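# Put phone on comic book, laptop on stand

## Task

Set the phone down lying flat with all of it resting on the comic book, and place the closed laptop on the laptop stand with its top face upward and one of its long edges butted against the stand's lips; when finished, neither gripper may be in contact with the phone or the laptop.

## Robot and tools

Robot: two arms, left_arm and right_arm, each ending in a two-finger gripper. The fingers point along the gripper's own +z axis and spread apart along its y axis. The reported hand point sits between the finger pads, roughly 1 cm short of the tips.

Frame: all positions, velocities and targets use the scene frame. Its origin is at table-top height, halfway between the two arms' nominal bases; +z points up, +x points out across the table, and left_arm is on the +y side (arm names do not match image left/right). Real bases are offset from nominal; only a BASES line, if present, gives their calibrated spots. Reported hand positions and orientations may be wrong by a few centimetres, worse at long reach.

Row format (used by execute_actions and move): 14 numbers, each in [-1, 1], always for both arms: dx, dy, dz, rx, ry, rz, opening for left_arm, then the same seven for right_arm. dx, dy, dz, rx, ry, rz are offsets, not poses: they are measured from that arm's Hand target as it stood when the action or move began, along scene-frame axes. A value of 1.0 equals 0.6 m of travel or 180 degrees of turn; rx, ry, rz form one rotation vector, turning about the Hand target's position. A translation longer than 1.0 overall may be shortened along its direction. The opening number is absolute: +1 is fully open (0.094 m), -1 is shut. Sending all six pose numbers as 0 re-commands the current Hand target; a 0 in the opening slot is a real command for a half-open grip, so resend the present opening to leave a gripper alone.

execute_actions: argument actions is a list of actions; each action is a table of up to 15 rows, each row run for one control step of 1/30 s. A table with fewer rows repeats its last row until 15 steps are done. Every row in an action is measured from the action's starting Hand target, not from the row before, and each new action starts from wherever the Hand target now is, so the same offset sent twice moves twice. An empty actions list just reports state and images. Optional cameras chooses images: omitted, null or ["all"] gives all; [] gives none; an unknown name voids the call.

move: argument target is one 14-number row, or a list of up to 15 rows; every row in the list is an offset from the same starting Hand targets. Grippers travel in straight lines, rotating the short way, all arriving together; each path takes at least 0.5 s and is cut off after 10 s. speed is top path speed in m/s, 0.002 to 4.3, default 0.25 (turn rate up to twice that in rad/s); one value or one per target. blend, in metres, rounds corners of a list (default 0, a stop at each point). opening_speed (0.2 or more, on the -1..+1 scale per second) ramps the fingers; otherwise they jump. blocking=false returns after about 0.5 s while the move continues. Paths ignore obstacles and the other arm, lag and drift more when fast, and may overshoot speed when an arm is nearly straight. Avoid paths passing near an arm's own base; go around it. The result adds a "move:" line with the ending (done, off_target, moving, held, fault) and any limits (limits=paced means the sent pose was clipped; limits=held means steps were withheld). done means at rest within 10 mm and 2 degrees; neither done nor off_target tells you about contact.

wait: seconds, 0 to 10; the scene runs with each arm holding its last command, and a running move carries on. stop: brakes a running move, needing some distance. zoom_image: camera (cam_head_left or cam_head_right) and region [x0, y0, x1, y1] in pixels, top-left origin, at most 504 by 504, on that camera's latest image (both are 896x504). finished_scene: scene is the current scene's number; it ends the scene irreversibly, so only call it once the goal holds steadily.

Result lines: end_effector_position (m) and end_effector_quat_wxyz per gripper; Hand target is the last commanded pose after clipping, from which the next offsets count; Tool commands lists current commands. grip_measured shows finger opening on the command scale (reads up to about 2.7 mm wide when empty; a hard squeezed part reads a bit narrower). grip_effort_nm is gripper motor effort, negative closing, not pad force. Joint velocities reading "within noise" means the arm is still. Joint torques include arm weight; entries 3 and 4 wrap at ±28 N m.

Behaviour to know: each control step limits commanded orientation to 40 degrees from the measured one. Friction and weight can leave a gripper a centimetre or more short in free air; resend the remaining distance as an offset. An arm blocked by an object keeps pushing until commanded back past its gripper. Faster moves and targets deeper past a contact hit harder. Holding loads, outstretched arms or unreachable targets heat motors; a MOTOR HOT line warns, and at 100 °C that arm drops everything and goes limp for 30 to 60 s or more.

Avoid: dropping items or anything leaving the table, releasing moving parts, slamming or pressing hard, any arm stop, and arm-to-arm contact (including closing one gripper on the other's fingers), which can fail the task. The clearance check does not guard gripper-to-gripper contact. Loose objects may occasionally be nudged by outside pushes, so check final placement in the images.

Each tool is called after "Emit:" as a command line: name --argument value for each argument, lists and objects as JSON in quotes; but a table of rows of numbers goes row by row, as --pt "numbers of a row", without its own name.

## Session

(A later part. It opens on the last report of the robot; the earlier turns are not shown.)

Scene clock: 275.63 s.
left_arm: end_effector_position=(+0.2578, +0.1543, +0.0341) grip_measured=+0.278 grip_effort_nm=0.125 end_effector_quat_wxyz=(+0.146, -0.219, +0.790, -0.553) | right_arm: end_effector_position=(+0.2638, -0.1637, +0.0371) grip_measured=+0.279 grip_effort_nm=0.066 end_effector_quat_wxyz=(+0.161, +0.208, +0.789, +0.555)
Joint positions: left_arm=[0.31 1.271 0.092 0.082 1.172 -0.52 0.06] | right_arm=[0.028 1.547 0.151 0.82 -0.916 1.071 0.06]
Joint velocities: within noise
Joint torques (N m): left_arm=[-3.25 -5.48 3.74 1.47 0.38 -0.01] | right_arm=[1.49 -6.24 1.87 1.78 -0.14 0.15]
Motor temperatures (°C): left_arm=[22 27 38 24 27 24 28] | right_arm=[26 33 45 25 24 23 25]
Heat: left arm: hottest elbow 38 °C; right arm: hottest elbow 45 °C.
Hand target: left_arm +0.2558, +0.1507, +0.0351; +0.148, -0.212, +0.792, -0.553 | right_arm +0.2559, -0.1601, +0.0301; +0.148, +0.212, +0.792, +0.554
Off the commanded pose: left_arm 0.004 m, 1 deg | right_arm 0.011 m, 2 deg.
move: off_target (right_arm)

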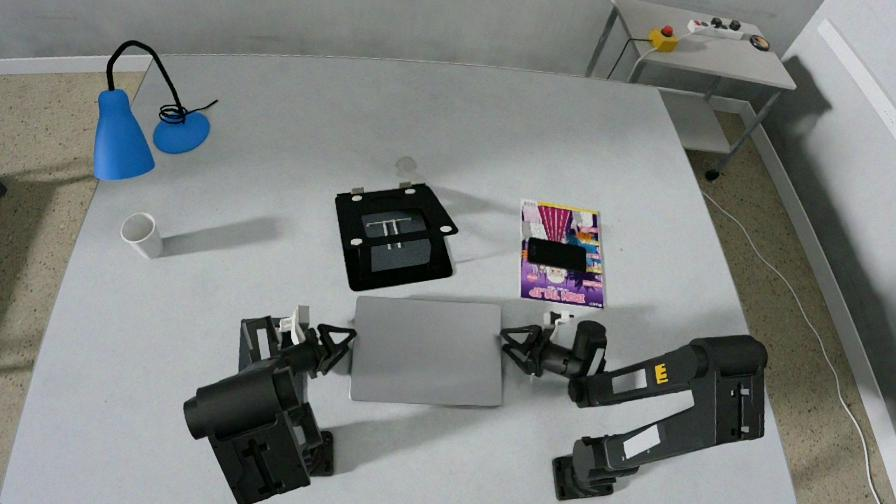

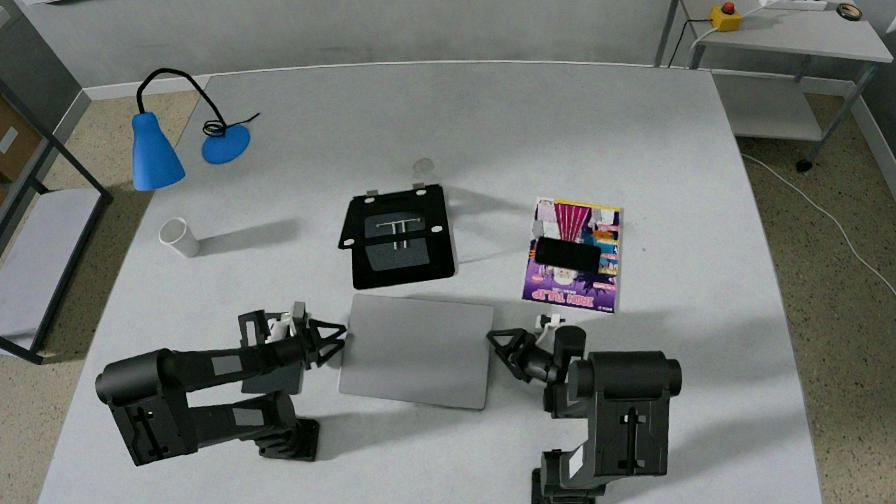

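Emit:
move --pt "0.0 -0.068 0.0 0 0 0 0.28 0 0.063 0 0 0 0 0.28" --speed 0.06

Emit:
zoom_image --camera "cam_head_left" --region '[270, 280, 450, 410]'

Emit:
zoom_image --camera "cam_head_left" --region '[430, 280, 610, 410]'

Emit:
zoom_image --camera "cam_head_right" --region '[270, 280, 450, 410]'

Scene clock: 280.17 s.
left_arm: end_effector_position=(+0.2630, +0.1209, +0.0347) grip_measured=+0.279 grip_effort_nm=0.100 end_effector_quat_wxyz=(+0.167, -0.216, +0.796, -0.541) | right_arm: end_effector_position=(+0.2641, -0.1289, +0.0373) grip_measured=+0.279 grip_effort_nm=0.066 end_effector_quat_wxyz=(+0.167, +0.208, +0.789, +0.554)
Joint positions: left_arm=[0.067 1.324 0.006 0.613 0.983 -0.92 0.06] | right_arm=[0.198 1.597 0.148 0.975 -0.758 1.197 0.06]
Joint velocities: within noise
Joint torques (N m): left_arm=[-1.79 -4.48 4.07 1.37 0.38 0.05] | right_arm=[2.14 -6.59 1.95 1.95 -0.16 0.26]
Motor temperatures (°C): left_arm=[22 27 38 24 27 23 28] | right_arm=[26 33 44 25 24 23 25]
Heat: left arm: hottest elbow 38 °C; right arm: hottest elbow 44 °C.
Hand target: left_arm +0.2628, +0.1207, +0.0348; +0.167, -0.216, +0.796, -0.541 (not the last commanded pose) | right_arm +0.2560, -0.1223, +0.0302; +0.148, +0.212, +0.791, +0.554
Off the commanded pose: left_arm 0.013 m, 3 deg | right_arm 0.013 m, 2 deg.
move: held (left_arm; a check stopped the path), off_target (right_arm); limits=held
pose unreachable (left arm): on one or more control steps of this call, first in action 0 (counted from 0), this arm could not follow its commanded pose, so it was not sent that pose on those steps. It may still have moved: this result reports where it is.
cause: moving toward the commanded pose would bring two parts of the arm too close to each other (its shoulder (the part past joint 1) and its forearm (the part past joint 3), with joints 2 (shoulder) and 3 (elbow) between them).

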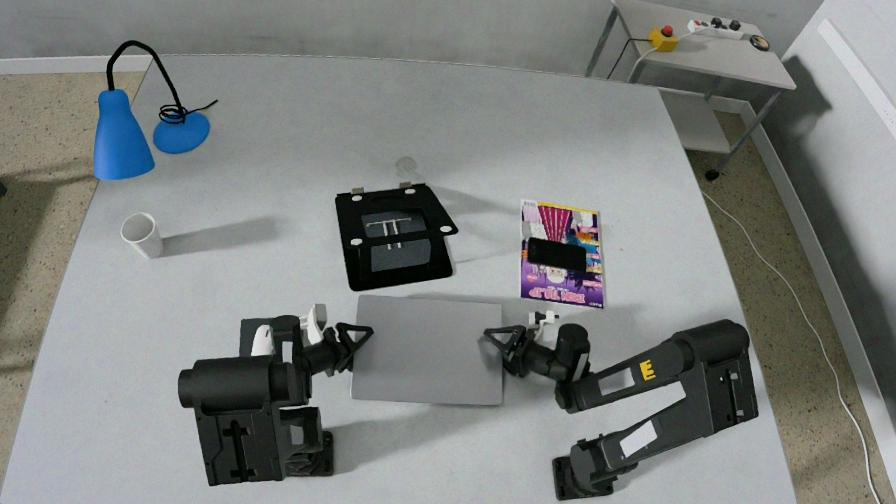

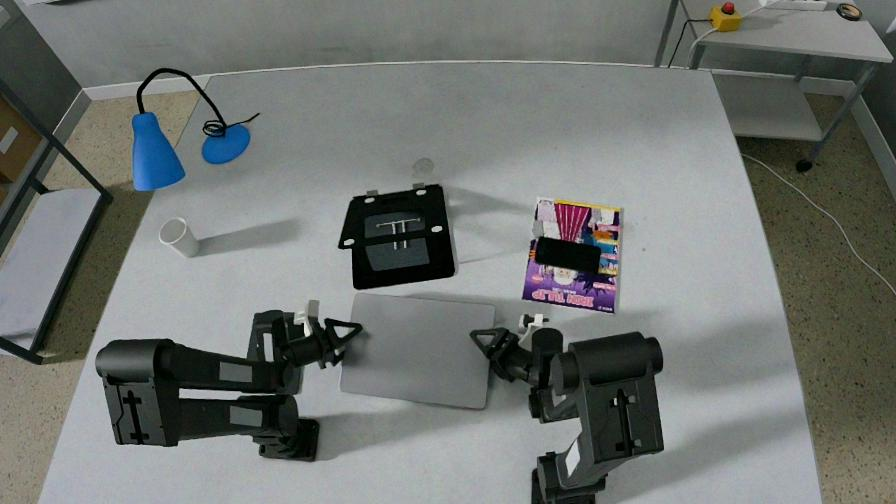

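Scaled by 2.800.

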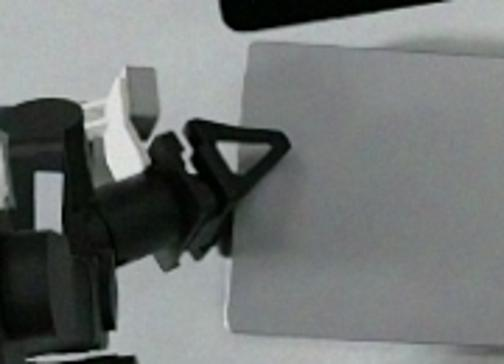

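Scaled by 2.800.

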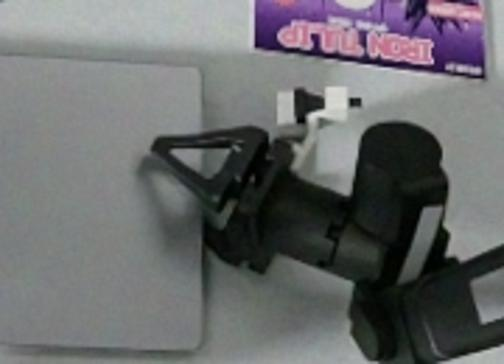

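Scaled by 2.800.

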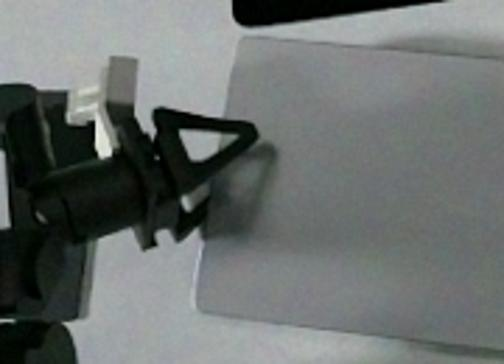

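Emit:
move --pt "0.0 0 -0.016 0 0 0 0.28 0 0 -0.014 0 0 0 0.28" --pt "0.0 0 -0.016 0 0 0 -0.2 0 0 -0.014 0 0 0 -0.2" --speed 0.05 --opening_speed 0.5

Emit:
zoom_image --camera "cam_head_left" --region '[270, 280, 450, 410]'

Emit:
zoom_image --camera "cam_head_left" --region '[430, 280, 610, 410]'

Scene clock: 286.97 s.
left_arm: end_effector_position=(+0.2656, +0.1228, +0.0247) grip_measured=-0.196 grip_effort_nm=-0.129 end_effector_quat_wxyz=(+0.174, -0.216, +0.798, -0.535) | right_arm: end_effector_position=(+0.2643, -0.1301, +0.0270) grip_measured=-0.197 grip_effort_nm=-0.105 end_effector_quat_wxyz=(+0.170, +0.213, +0.788, +0.551)
Joint positions: left_arm=[0.069 1.45 0.006 0.738 0.971 -0.908 0.038] | right_arm=[0.198 1.676 0.147 1.056 -0.746 1.203 0.038]
Joint velocities: within noise
Joint torques (N m): left_arm=[-1.44 -4.6 2.5 1.85 0.82 0] | right_arm=[2.14 -7.3 1.51 1.5 -0.54 0.26]
Motor temperatures (°C): left_arm=[22 27 37 24 27 23 28] | right_arm=[26 33 43 25 24 23 25]
Heat: left arm: hottest elbow 37 °C; right arm: hottest elbow 43 °C.
Hand target: left_arm +0.2628, +0.1207, +0.0253; +0.167, -0.216, +0.796, -0.541 | right_arm +0.2559, -0.1223, +0.0218; +0.148, +0.212, +0.791, +0.554
Off the commanded pose: left_arm 0.003 m, 1 deg | right_arm 0.013 m, 2 deg.
move: off_target (right_arm); target 2's new opening was sent with right_arm's hand 0.019 m and 3 deg from that target

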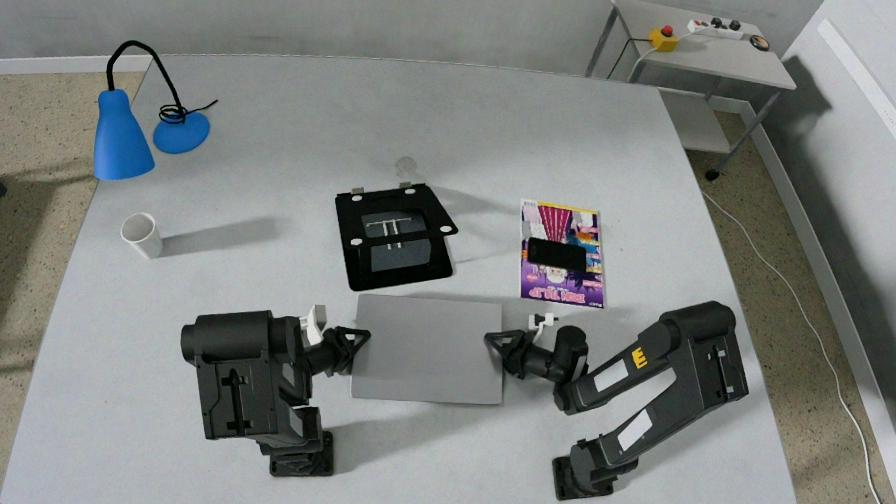

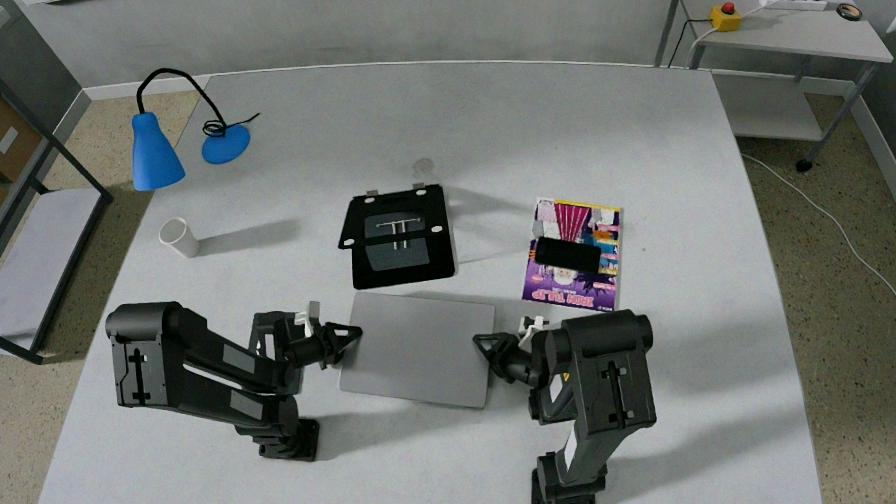

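Scaled by 2.800.

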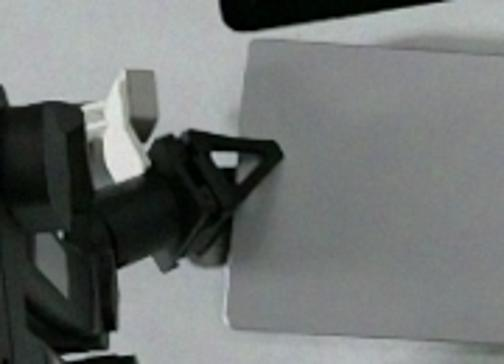

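Scaled by 2.800.

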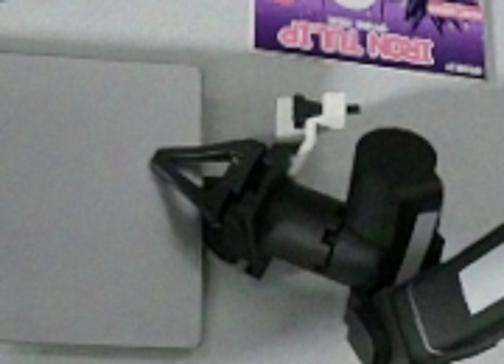

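Emit:
move --target '[0,0,0,0,0,0,-0.9,0,-0.01,0,0,0,0,-0.9]' --opening_speed 0.3

Emit:
zoom_image --camera "cam_head_left" --region '[270, 280, 450, 410]'

Emit:
zoom_image --camera "cam_head_left" --region '[430, 280, 610, 410]'

Scene clock: 291.67 s.
left_arm: end_effector_position=(+0.2684, +0.1231, +0.0321) grip_measured=-0.515 grip_effort_nm=-0.999 end_effector_quat_wxyz=(+0.189, -0.199, +0.794, -0.543) | right_arm: end_effector_position=(+0.2643, -0.1307, +0.0342) grip_measured=-0.527 grip_effort_nm=-1.033 end_effector_quat_wxyz=(+0.176, +0.196, +0.785, +0.561)
Joint positions: left_arm=[0.079 1.44 0.006 0.766 0.992 -0.896 0.023] | right_arm=[0.183 1.666 0.146 1.07 -0.781 1.183 0.022]
Joint velocities: within noise
Joint torques (N m): left_arm=[-2.14 -3.55 2.61 0.61 -0.01 -0.09] | right_arm=[1.26 -7.24 1.43 0.46 -0.17 0.23]
Motor temperatures (°C): left_arm=[22 27 37 24 27 23 28] | right_arm=[26 33 42 25 24 23 25]
Heat: left arm: hottest elbow 37 °C; right arm: hottest elbow 42 °C.
Hand target: left_arm +0.2628, +0.1207, +0.0253; +0.167, -0.216, +0.796, -0.541 | right_arm +0.2559, -0.1283, +0.0217; +0.148, +0.212, +0.791, +0.554
Off the commanded pose: left_arm 0.009 m, 3 deg | right_arm 0.015 m, 4 deg.
move: off_target (left_arm, right_arm)

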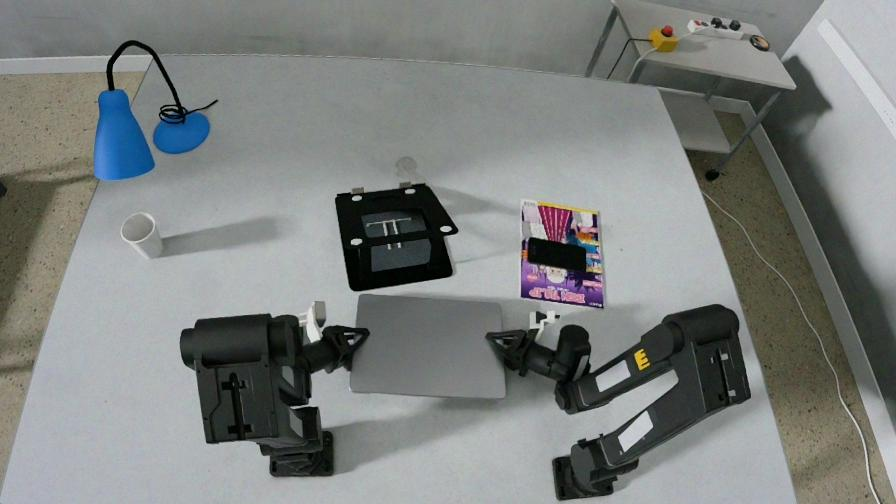

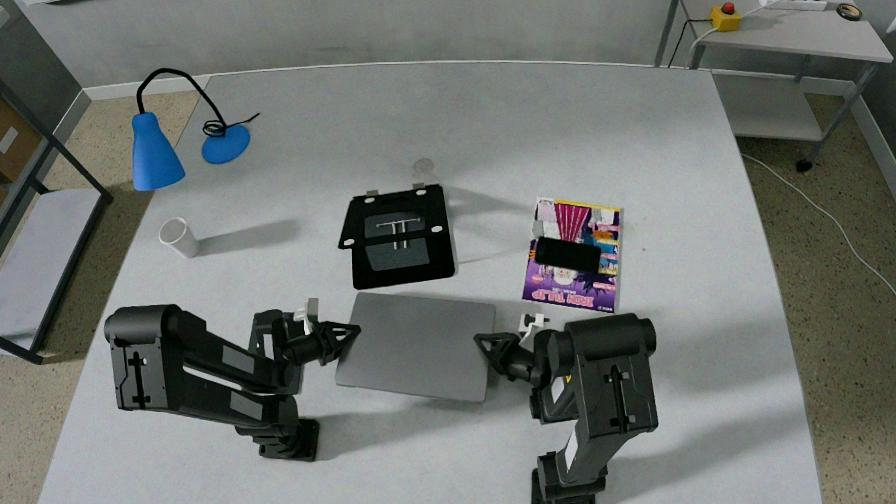

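Scaled by 2.800.

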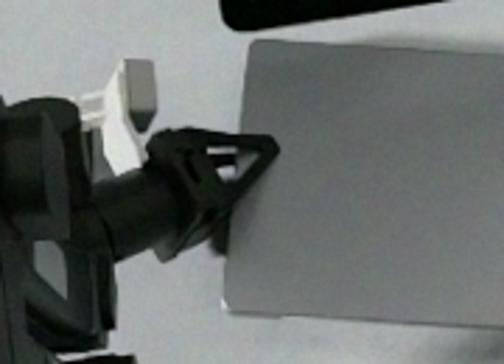

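Scaled by 2.800.

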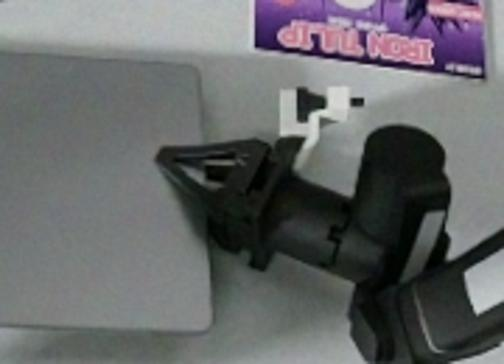

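Emit:
move --target '[0,0.004,0.16,0,0,0,-0.9,0.01,-0.004,0.165,0,0,0,-0.9]' --speed 0.07

Emit:
zoom_image --camera "cam_head_left" --region '[330, 180, 530, 410]'

Scene clock: 296.47 s.
left_arm: end_effector_position=(+0.2691, +0.1233, +0.0348) grip_measured=-0.528 grip_effort_nm=-1.009 end_effector_quat_wxyz=(+0.188, -0.203, +0.791, -0.545) | right_arm: end_effector_position=(+0.2630, -0.1311, +0.0393) grip_measured=-0.541 grip_effort_nm=-1.043 end_effector_quat_wxyz=(+0.165, +0.207, +0.786, +0.559)
Joint positions: left_arm=[0.079 1.418 0.006 0.752 0.993 -0.913 0.022] | right_arm=[0.183 1.594 0.146 0.978 -0.781 1.198 0.022]
Joint velocities: within noise
Joint torques (N m): left_arm=[-1.44 -3.9 3.15 1.63 0.21 0.19] | right_arm=[1.14 -8.53 1.98 0.25 -0.24 0.1]
Motor temperatures (°C): left_arm=[22 27 37 24 27 23 28] | right_arm=[26 33 42 25 24 23 26]
Heat: left arm: hottest elbow 37 °C; right arm: hottest elbow 42 °C.
Hand target: left_arm +0.2689, +0.1232, +0.0335; +0.191, -0.198, +0.793, -0.543 (not the last commanded pose) | right_arm +0.2563, -0.1289, +0.0338; +0.148, +0.212, +0.791, +0.554 (not the last commanded pose)
Off the commanded pose: left_arm 0.087 m, 3 deg | right_arm 0.081 m, 2 deg.
move: held (left_arm; a check stopped the path), off_target (right_arm; braked when a check withheld steps of left_arm); limits=held
pose unreachable (left arm): on one or more control steps of this call, first in action 0 (counted from 0), this arm could not follow its commanded pose, so it was not sent that pose on those steps. It may still have moved: this result reports where it is.
cause: moving toward the commanded pose would bring two parts of the arm too close to each other (its shoulder (the part past joint 1) and its forearm (the part past joint 3), with joints 2 (shoulder) and 3 (elbow) between them).

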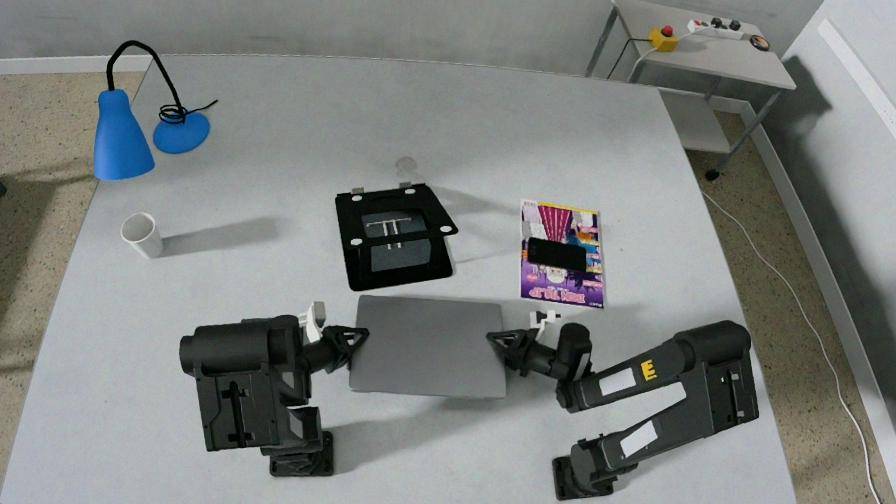

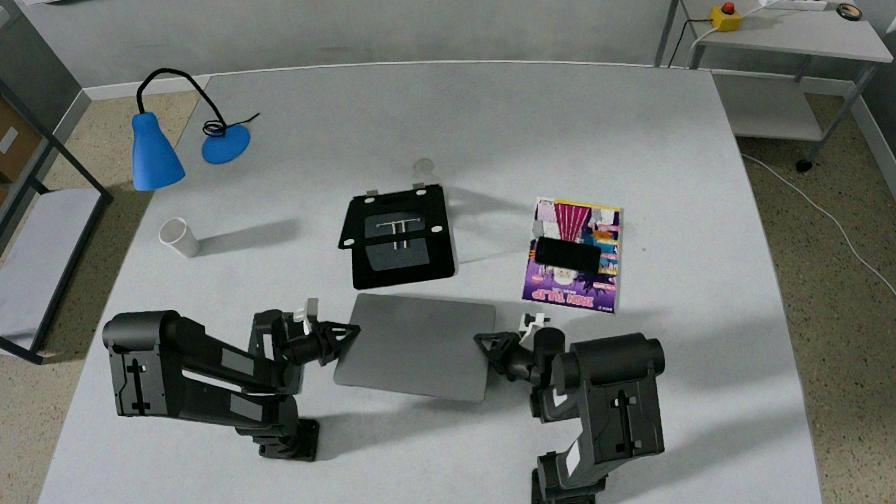

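Scaled by 2.191.

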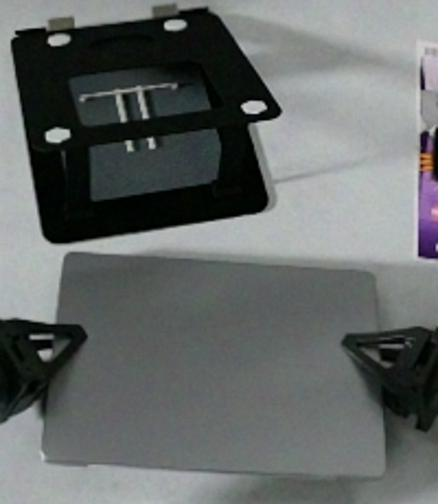

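Emit:
move --target '[0.1,0.0,0.01,0,0,0,-0.9,0.11,0,0.0,0,0,0,-0.9]' --speed 0.06

Emit:
zoom_image --camera "cam_head_left" --region '[330, 180, 530, 410]'

Scene clock: 302.13 s.
left_arm: end_effector_position=(+0.3100, +0.1261, +0.0362) grip_measured=-0.536 grip_effort_nm=-1.004 end_effector_quat_wxyz=(+0.176, -0.218, +0.789, -0.547) | right_arm: end_effector_position=(+0.3100, -0.1279, +0.0417) grip_measured=-0.546 grip_effort_nm=-1.038 end_effector_quat_wxyz=(+0.149, +0.207, +0.787, +0.561)
Joint positions: left_arm=[0.071 1.475 0.115 0.695 0.985 -0.951 0.022] | right_arm=[0.151 1.622 0.283 0.835 -0.832 1.181 0.021]
Joint velocities: within noise
Joint torques (N m): left_arm=[-3.19 -5.19 7.51 1.36 -0.35 0.31] | right_arm=[0.03 -7.71 5.67 0.54 0.05 -0.07]
Motor temperatures (°C): left_arm=[22 27 36 24 27 24 28] | right_arm=[26 33 41 25 24 23 26]
Heat: left arm: hottest elbow 36 °C; right arm: hottest elbow 41 °C.
Hand target: left_arm +0.3289, +0.1231, +0.0395; +0.191, -0.198, +0.793, -0.543 | right_arm +0.3224, -0.1288, +0.0339; +0.148, +0.212, +0.791, +0.554
Off the commanded pose: left_arm 0.019 m, 3 deg | right_arm 0.015 m, 1 deg.
move: off_target (left_arm, right_arm)

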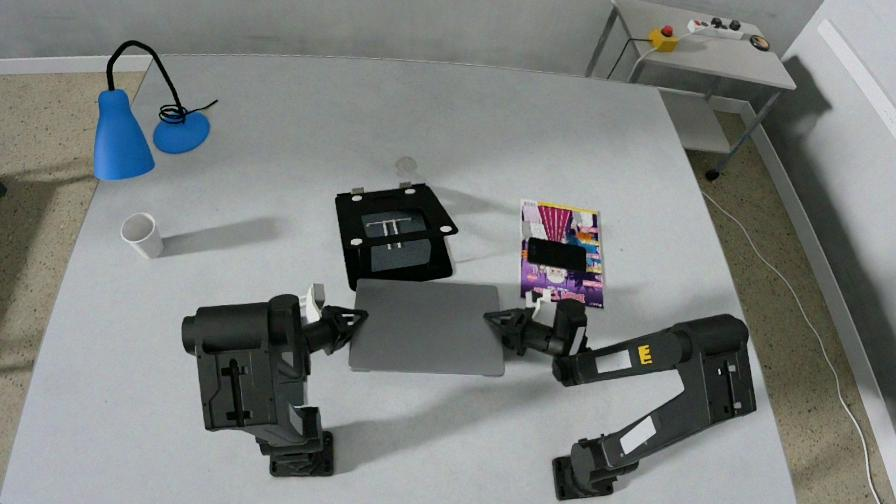

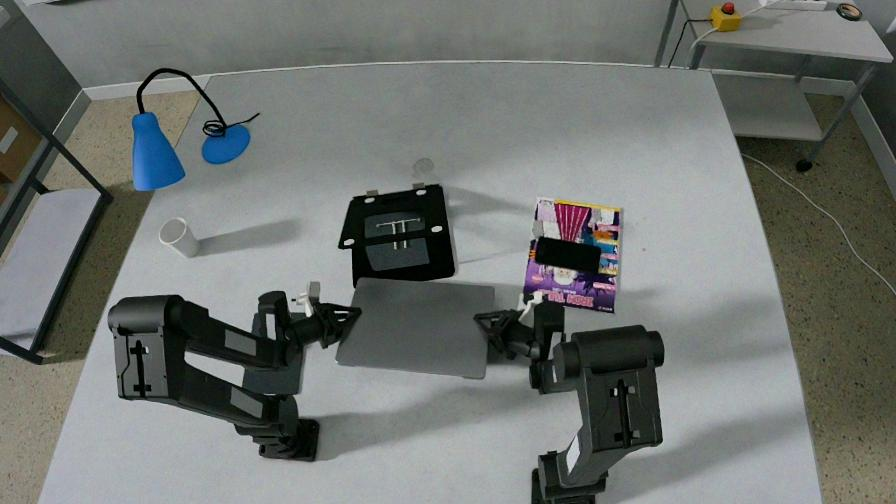

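Scaled by 2.191.

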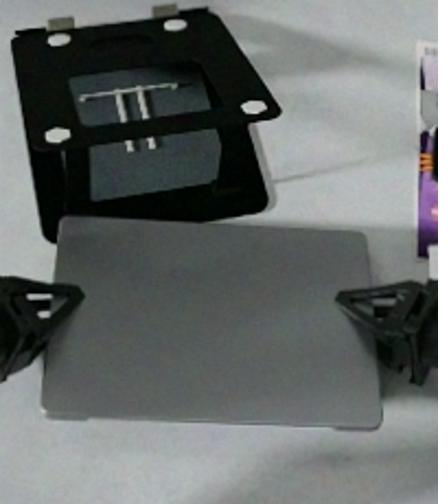

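Emit:
move --pt "-0.055 0.0 0.1 0 0 0 -0.9 -0.045 0 0.11 0 0 0 -0.9" --pt "-0.085 0.0 0.25 0 0 0 -0.9 -0.075 0 0.26 0 0 0 -0.9" --speed 0.07

Emit:
zoom_image --camera "cam_head_left" --region '[330, 180, 530, 410]'

Scene clock: 314.60 s.
left_arm: end_effector_position=(+0.2397, +0.1182, +0.1145) grip_measured=-0.545 grip_effort_nm=-1.009 end_effector_quat_wxyz=(+0.103, -0.275, +0.794, -0.532) | right_arm: end_effector_position=(+0.2444, -0.1370, +0.1325) grip_measured=-0.572 grip_effort_nm=-1.038 end_effector_quat_wxyz=(+0.091, +0.264, +0.800, +0.532)
Joint positions: left_arm=[0.06 0.503 0.147 -0.465 0.973 -0.988 0.021] | right_arm=[0.168 0.862 0.269 -0.051 -0.799 1.227 0.02]
Joint velocities: within noise
Joint torques (N m): left_arm=[-1.14 -2.43 23.08 1.85 0.59 0.76] | right_arm=[0.85 -6.3 15.56 1.32 -0.22 -0.27]
Motor temperatures (°C): left_arm=[22 26 37 24 27 24 29] | right_arm=[26 33 40 25 24 23 27]
Heat: left arm: hottest elbow 37 °C; right arm: hottest elbow 40 °C.
Hand target: left_arm +0.2779, +0.1231, +0.1895; +0.191, -0.198, +0.793, -0.543 | right_arm +0.2774, -0.1289, +0.1899; +0.148, +0.212, +0.791, +0.554
Off the commanded pose: left_arm 0.084 m, 13 deg | right_arm 0.067 m, 9 deg.
move: off_target (left_arm, right_arm)

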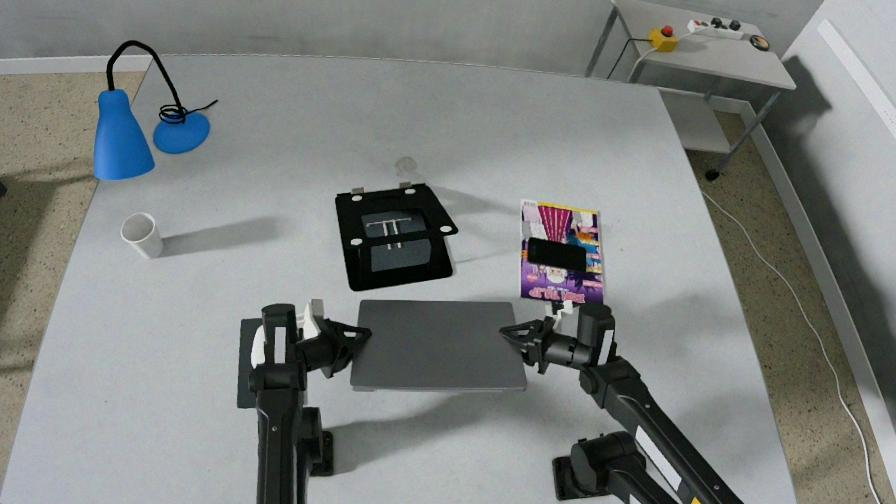

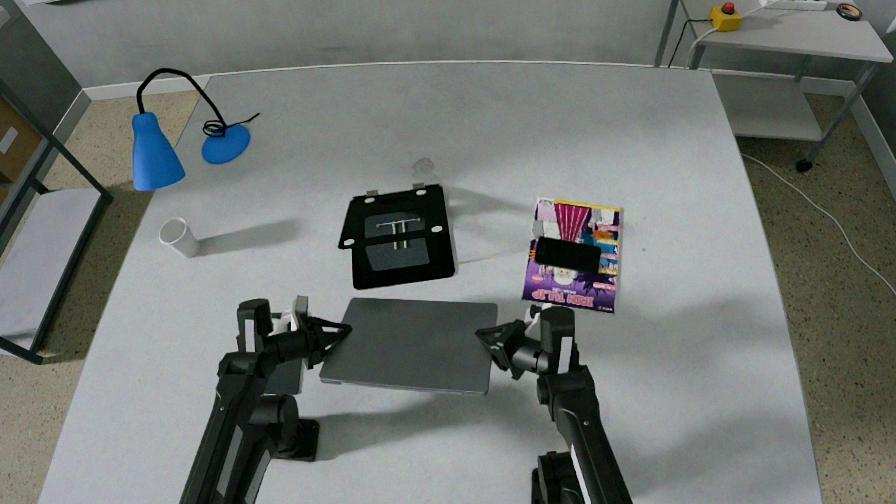

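Scaled by 2.191.

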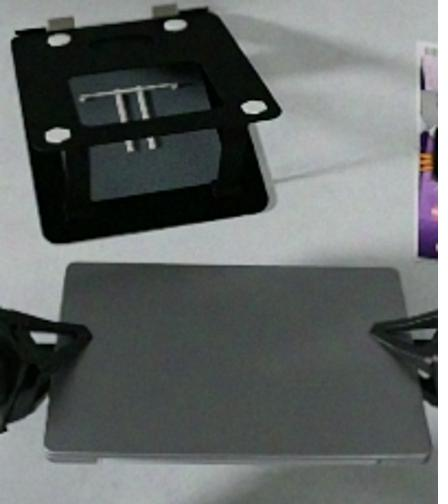

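Emit:
move --pt "0.03 0.0 0.11 0 0 0 -0.9 0.03 0 0.09 0 0 0 -0.9" --speed 0.08

Emit:
zoom_image --camera "cam_head_left" --region '[330, 180, 530, 410]'

Scene clock: 321.10 s.
left_arm: end_effector_position=(+0.2619, +0.1218, +0.1763) grip_measured=-0.545 grip_effort_nm=-1.009 end_effector_quat_wxyz=(+0.108, -0.272, +0.796, -0.530) | right_arm: end_effector_position=(+0.2661, -0.1325, +0.1904) grip_measured=-0.573 grip_effort_nm=-1.038 end_effector_quat_wxyz=(+0.095, +0.258, +0.797, +0.538)
Joint positions: left_arm=[0.066 0.526 0.322 -0.62 0.969 -0.97 0.021] | right_arm=[0.166 0.822 0.415 -0.218 -0.81 1.228 0.02]
Joint velocities: within noise
Joint torques (N m): left_arm=[-1.14 -2.14 24.06 1.83 0.87 0.68] | right_arm=[0.03 -4.78 16.51 1.36 -0.23 -0.38]
Motor temperatures (°C): left_arm=[22 26 41 24 27 24 29] | right_arm=[26 33 42 25 24 23 27]
Heat: left arm: hottest elbow 41 °C; right arm: hottest elbow 42 °C.
Hand target: left_arm +0.2959, +0.1231, +0.2556; +0.191, -0.198, +0.793, -0.543 | right_arm +0.2954, -0.1289, +0.2438; +0.148, +0.212, +0.791, +0.554
Off the commanded pose: left_arm 0.086 m, 13 deg | right_arm 0.061 m, 8 deg.
move: off_target (left_arm, right_arm)

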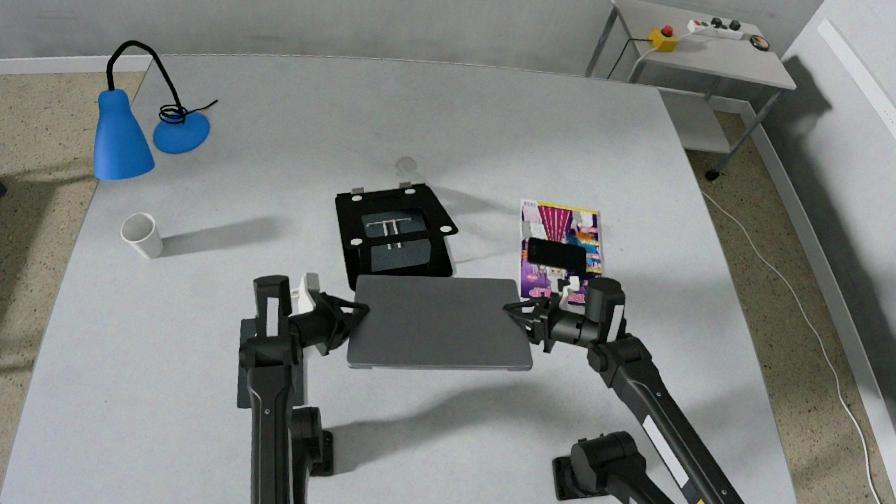

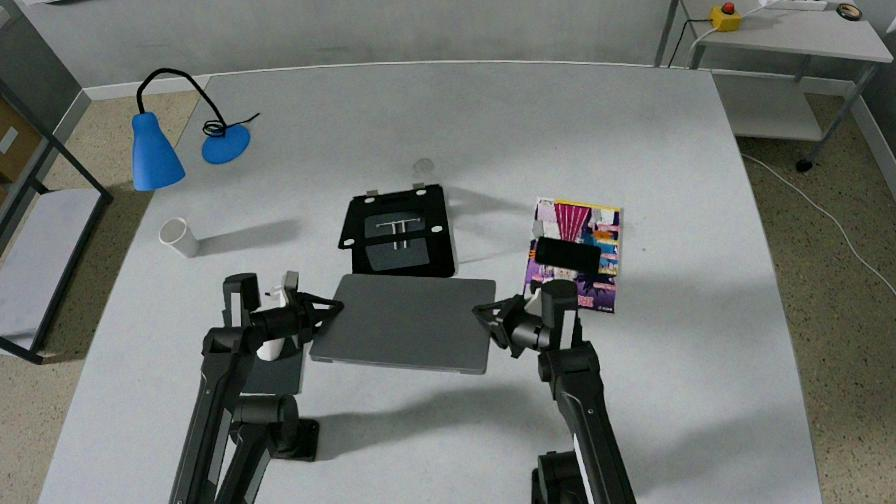

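Scaled by 2.191.

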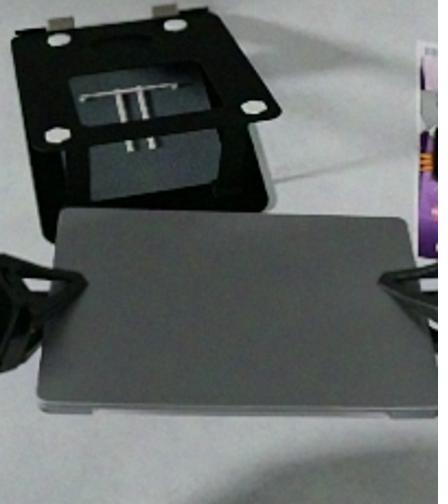

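Emit:
move --pt "0.0 0.0 0.12 0 0 0 -0.9 0.0 0 0.105 0 0 0 -0.9" --speed 0.08 --cameras '[]'

Scene clock: 332.87 s.
left_arm: end_effector_position=(+0.2712, +0.1238, +0.2394) grip_measured=-0.545 grip_effort_nm=-1.009 end_effector_quat_wxyz=(+0.106, -0.275, +0.798, -0.526) | right_arm: end_effector_position=(+0.2760, -0.1306, +0.2498) grip_measured=-0.572 grip_effort_nm=-1.038 end_effector_quat_wxyz=(+0.092, +0.260, +0.796, +0.538)
Joint positions: left_arm=[0.067 0.537 0.497 -0.799 0.963 -0.964 0.021] | right_arm=[0.166 0.786 0.565 -0.405 -0.812 1.234 0.02]
Joint velocities: within noise
Joint torques (N m): left_arm=[-0.79 -2.37 25.28 1.91 1.13 0.66] | right_arm=[0.21 -5.71 16.75 1.22 -0.1 -0.41]
Motor temperatures (°C): left_arm=[22 26 45 24 28 24 29] | right_arm=[26 33 46 25 24 24 27]
Heat: left arm: hottest elbow 45 °C; right arm: hottest elbow 46 °C.
Hand target: left_arm +0.2960, +0.1232, +0.3276; +0.191, -0.198, +0.793, -0.543 | right_arm +0.2954, -0.1289, +0.3069; +0.148, +0.212, +0.791, +0.554
Off the commanded pose: left_arm 0.092 m, 13 deg | right_arm 0.060 m, 9 deg.
move: off_target (left_arm, right_arm)
No camera images: "cameras" was empty.

Emit:
move --pt "0.252 0.163 0.02 0 0 0.0706 -0.9 0.336 0.175 0.02 0 0 0.0706 -0.9" --speed 0.1

Emit:
zoom_image --camera "cam_head_left" --region '[310, 150, 490, 300]'

Emit:
zoom_image --camera "cam_head_right" --region '[310, 150, 490, 300]'

Scene clock: 340.10 s.
left_arm: end_effector_position=(+0.4088, +0.2110, +0.2534) grip_measured=-0.545 grip_effort_nm=-1.009 end_effector_quat_wxyz=(+0.155, -0.360, +0.766, -0.509) | right_arm: end_effector_position=(+0.4685, -0.0362, +0.2643) grip_measured=-0.572 grip_effort_nm=-1.038 end_effector_quat_wxyz=(+0.030, +0.179, +0.815, +0.551)
Joint positions: left_arm=[0.267 0.984 0.719 -0.581 0.954 -0.969 0.021] | right_arm=[0.255 1.484 1.125 -0.341 -0.917 1.143 0.02]
Joint velocities: within noise
Joint torques (N m): left_arm=[-1.73 -8.7 23.64 2.97 0.83 0.48] | right_arm=[0.97 -16.26 17.02 1.35 -0.07 -0.45]
Motor temperatures (°C): left_arm=[22 26 47 24 28 24 29] | right_arm=[26 33 51 25 24 24 27]
Heat: left arm: hottest elbow 47 °C; right arm: hottest elbow 51 °C.
Hand target: left_arm +0.4472, +0.2209, +0.3395; +0.250, -0.285, +0.766, -0.519 | right_arm +0.4969, -0.0239, +0.3190; +0.086, +0.123, +0.810, +0.567
Off the commanded pose: left_arm 0.095 m, 14 deg | right_arm 0.063 m, 9 deg.
move: off_target (left_arm, right_arm)

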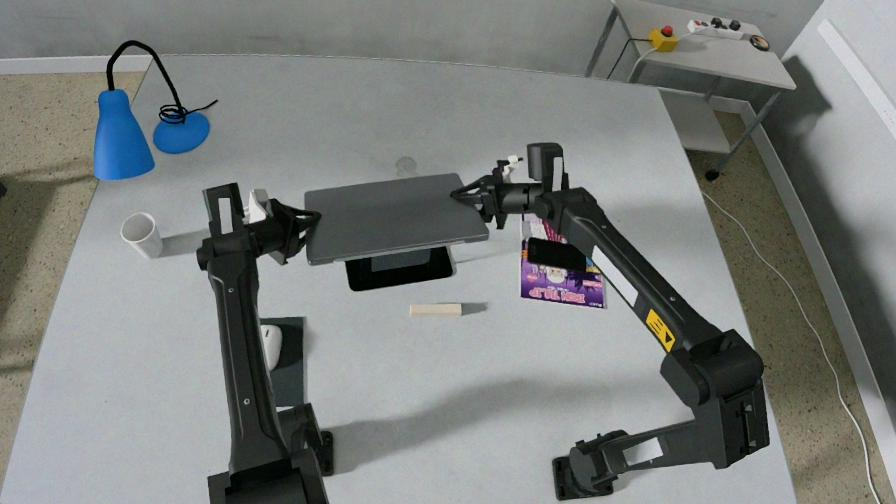

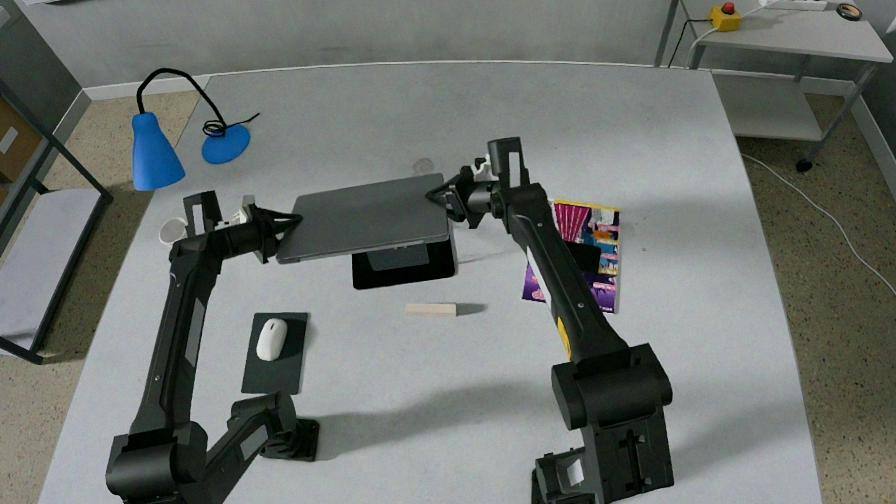

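Scaled by 2.800.

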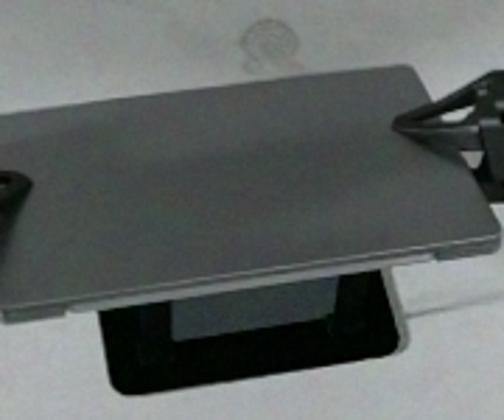

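Scaled by 2.800.

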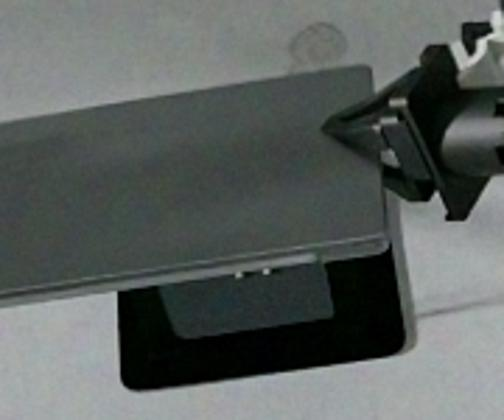

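Emit:
move --pt "0.07 0.02 -0.02 -0.016 0.072 0 -0.9 0.07 0.02 -0.035 -0.016 0.072 0 -0.9" --speed 0.08

Emit:
zoom_image --camera "cam_head_left" --region '[310, 150, 490, 300]'

Emit:
zoom_image --camera "cam_head_right" --region '[310, 150, 490, 300]'

Scene clock: 351.33 s.
left_arm: end_effector_position=(+0.4514, +0.2261, +0.2440) grip_measured=-0.547 grip_effort_nm=-1.009 end_effector_quat_wxyz=(+0.069, -0.419, +0.764, -0.486) | right_arm: end_effector_position=(+0.5132, -0.0207, +0.2532) grip_measured=-0.572 grip_effort_nm=-1.038 end_effector_quat_wxyz=(-0.051, +0.230, +0.826, +0.511)
Joint positions: left_arm=[0.267 1.194 0.902 -0.769 0.934 -0.969 0.021] | right_arm=[0.259 1.659 1.368 -0.611 -0.926 1.152 0.02]
Joint velocities: within noise
Joint torques (N m): left_arm=[-2.08 -12.22 23.9 1.26 0.95 0.55] | right_arm=[0.56 -19.43 16.29 0.88 -0.11 -0.39]
Motor temperatures (°C): left_arm=[22 26 53 24 28 24 29] | right_arm=[26 34 56 25 24 24 27]
Heat: left arm: hottest elbow 53 °C; right arm: hottest elbow 56 °C.
Hand target: left_arm +0.4891, +0.2329, +0.3276; +0.154, -0.348, +0.776, -0.503 | right_arm +0.5389, -0.0118, +0.2981; -0.003, +0.184, +0.829, +0.529
Off the commanded pose: left_arm 0.092 m, 13 deg | right_arm 0.052 m, 8 deg.
move: off_target (left_arm, right_arm)

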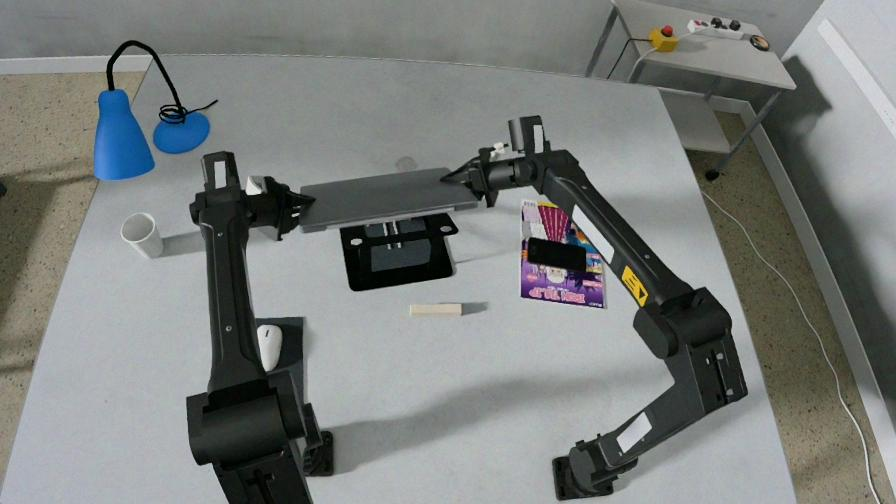

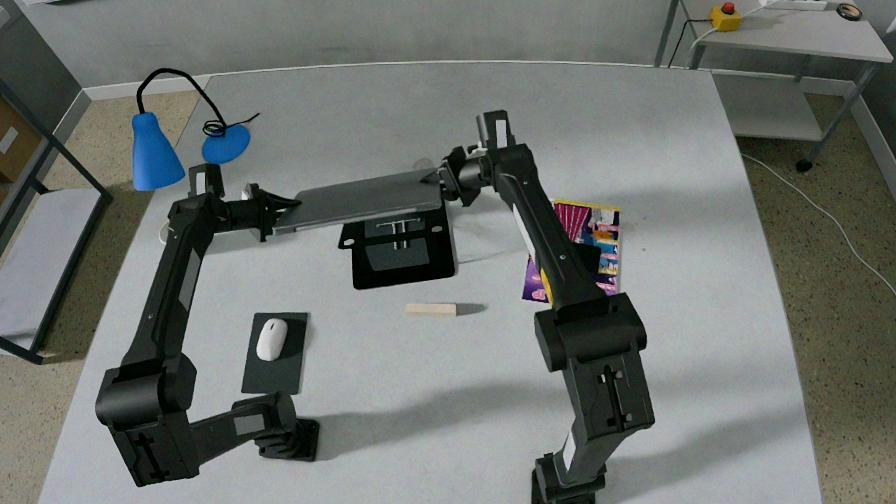

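Scaled by 2.800.

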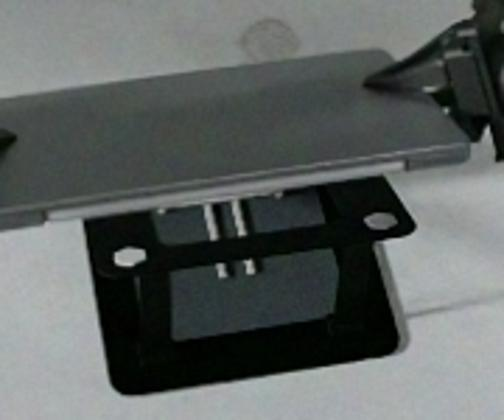

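Scaled by 2.800.

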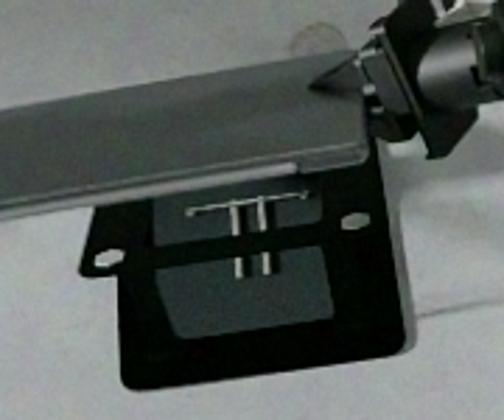

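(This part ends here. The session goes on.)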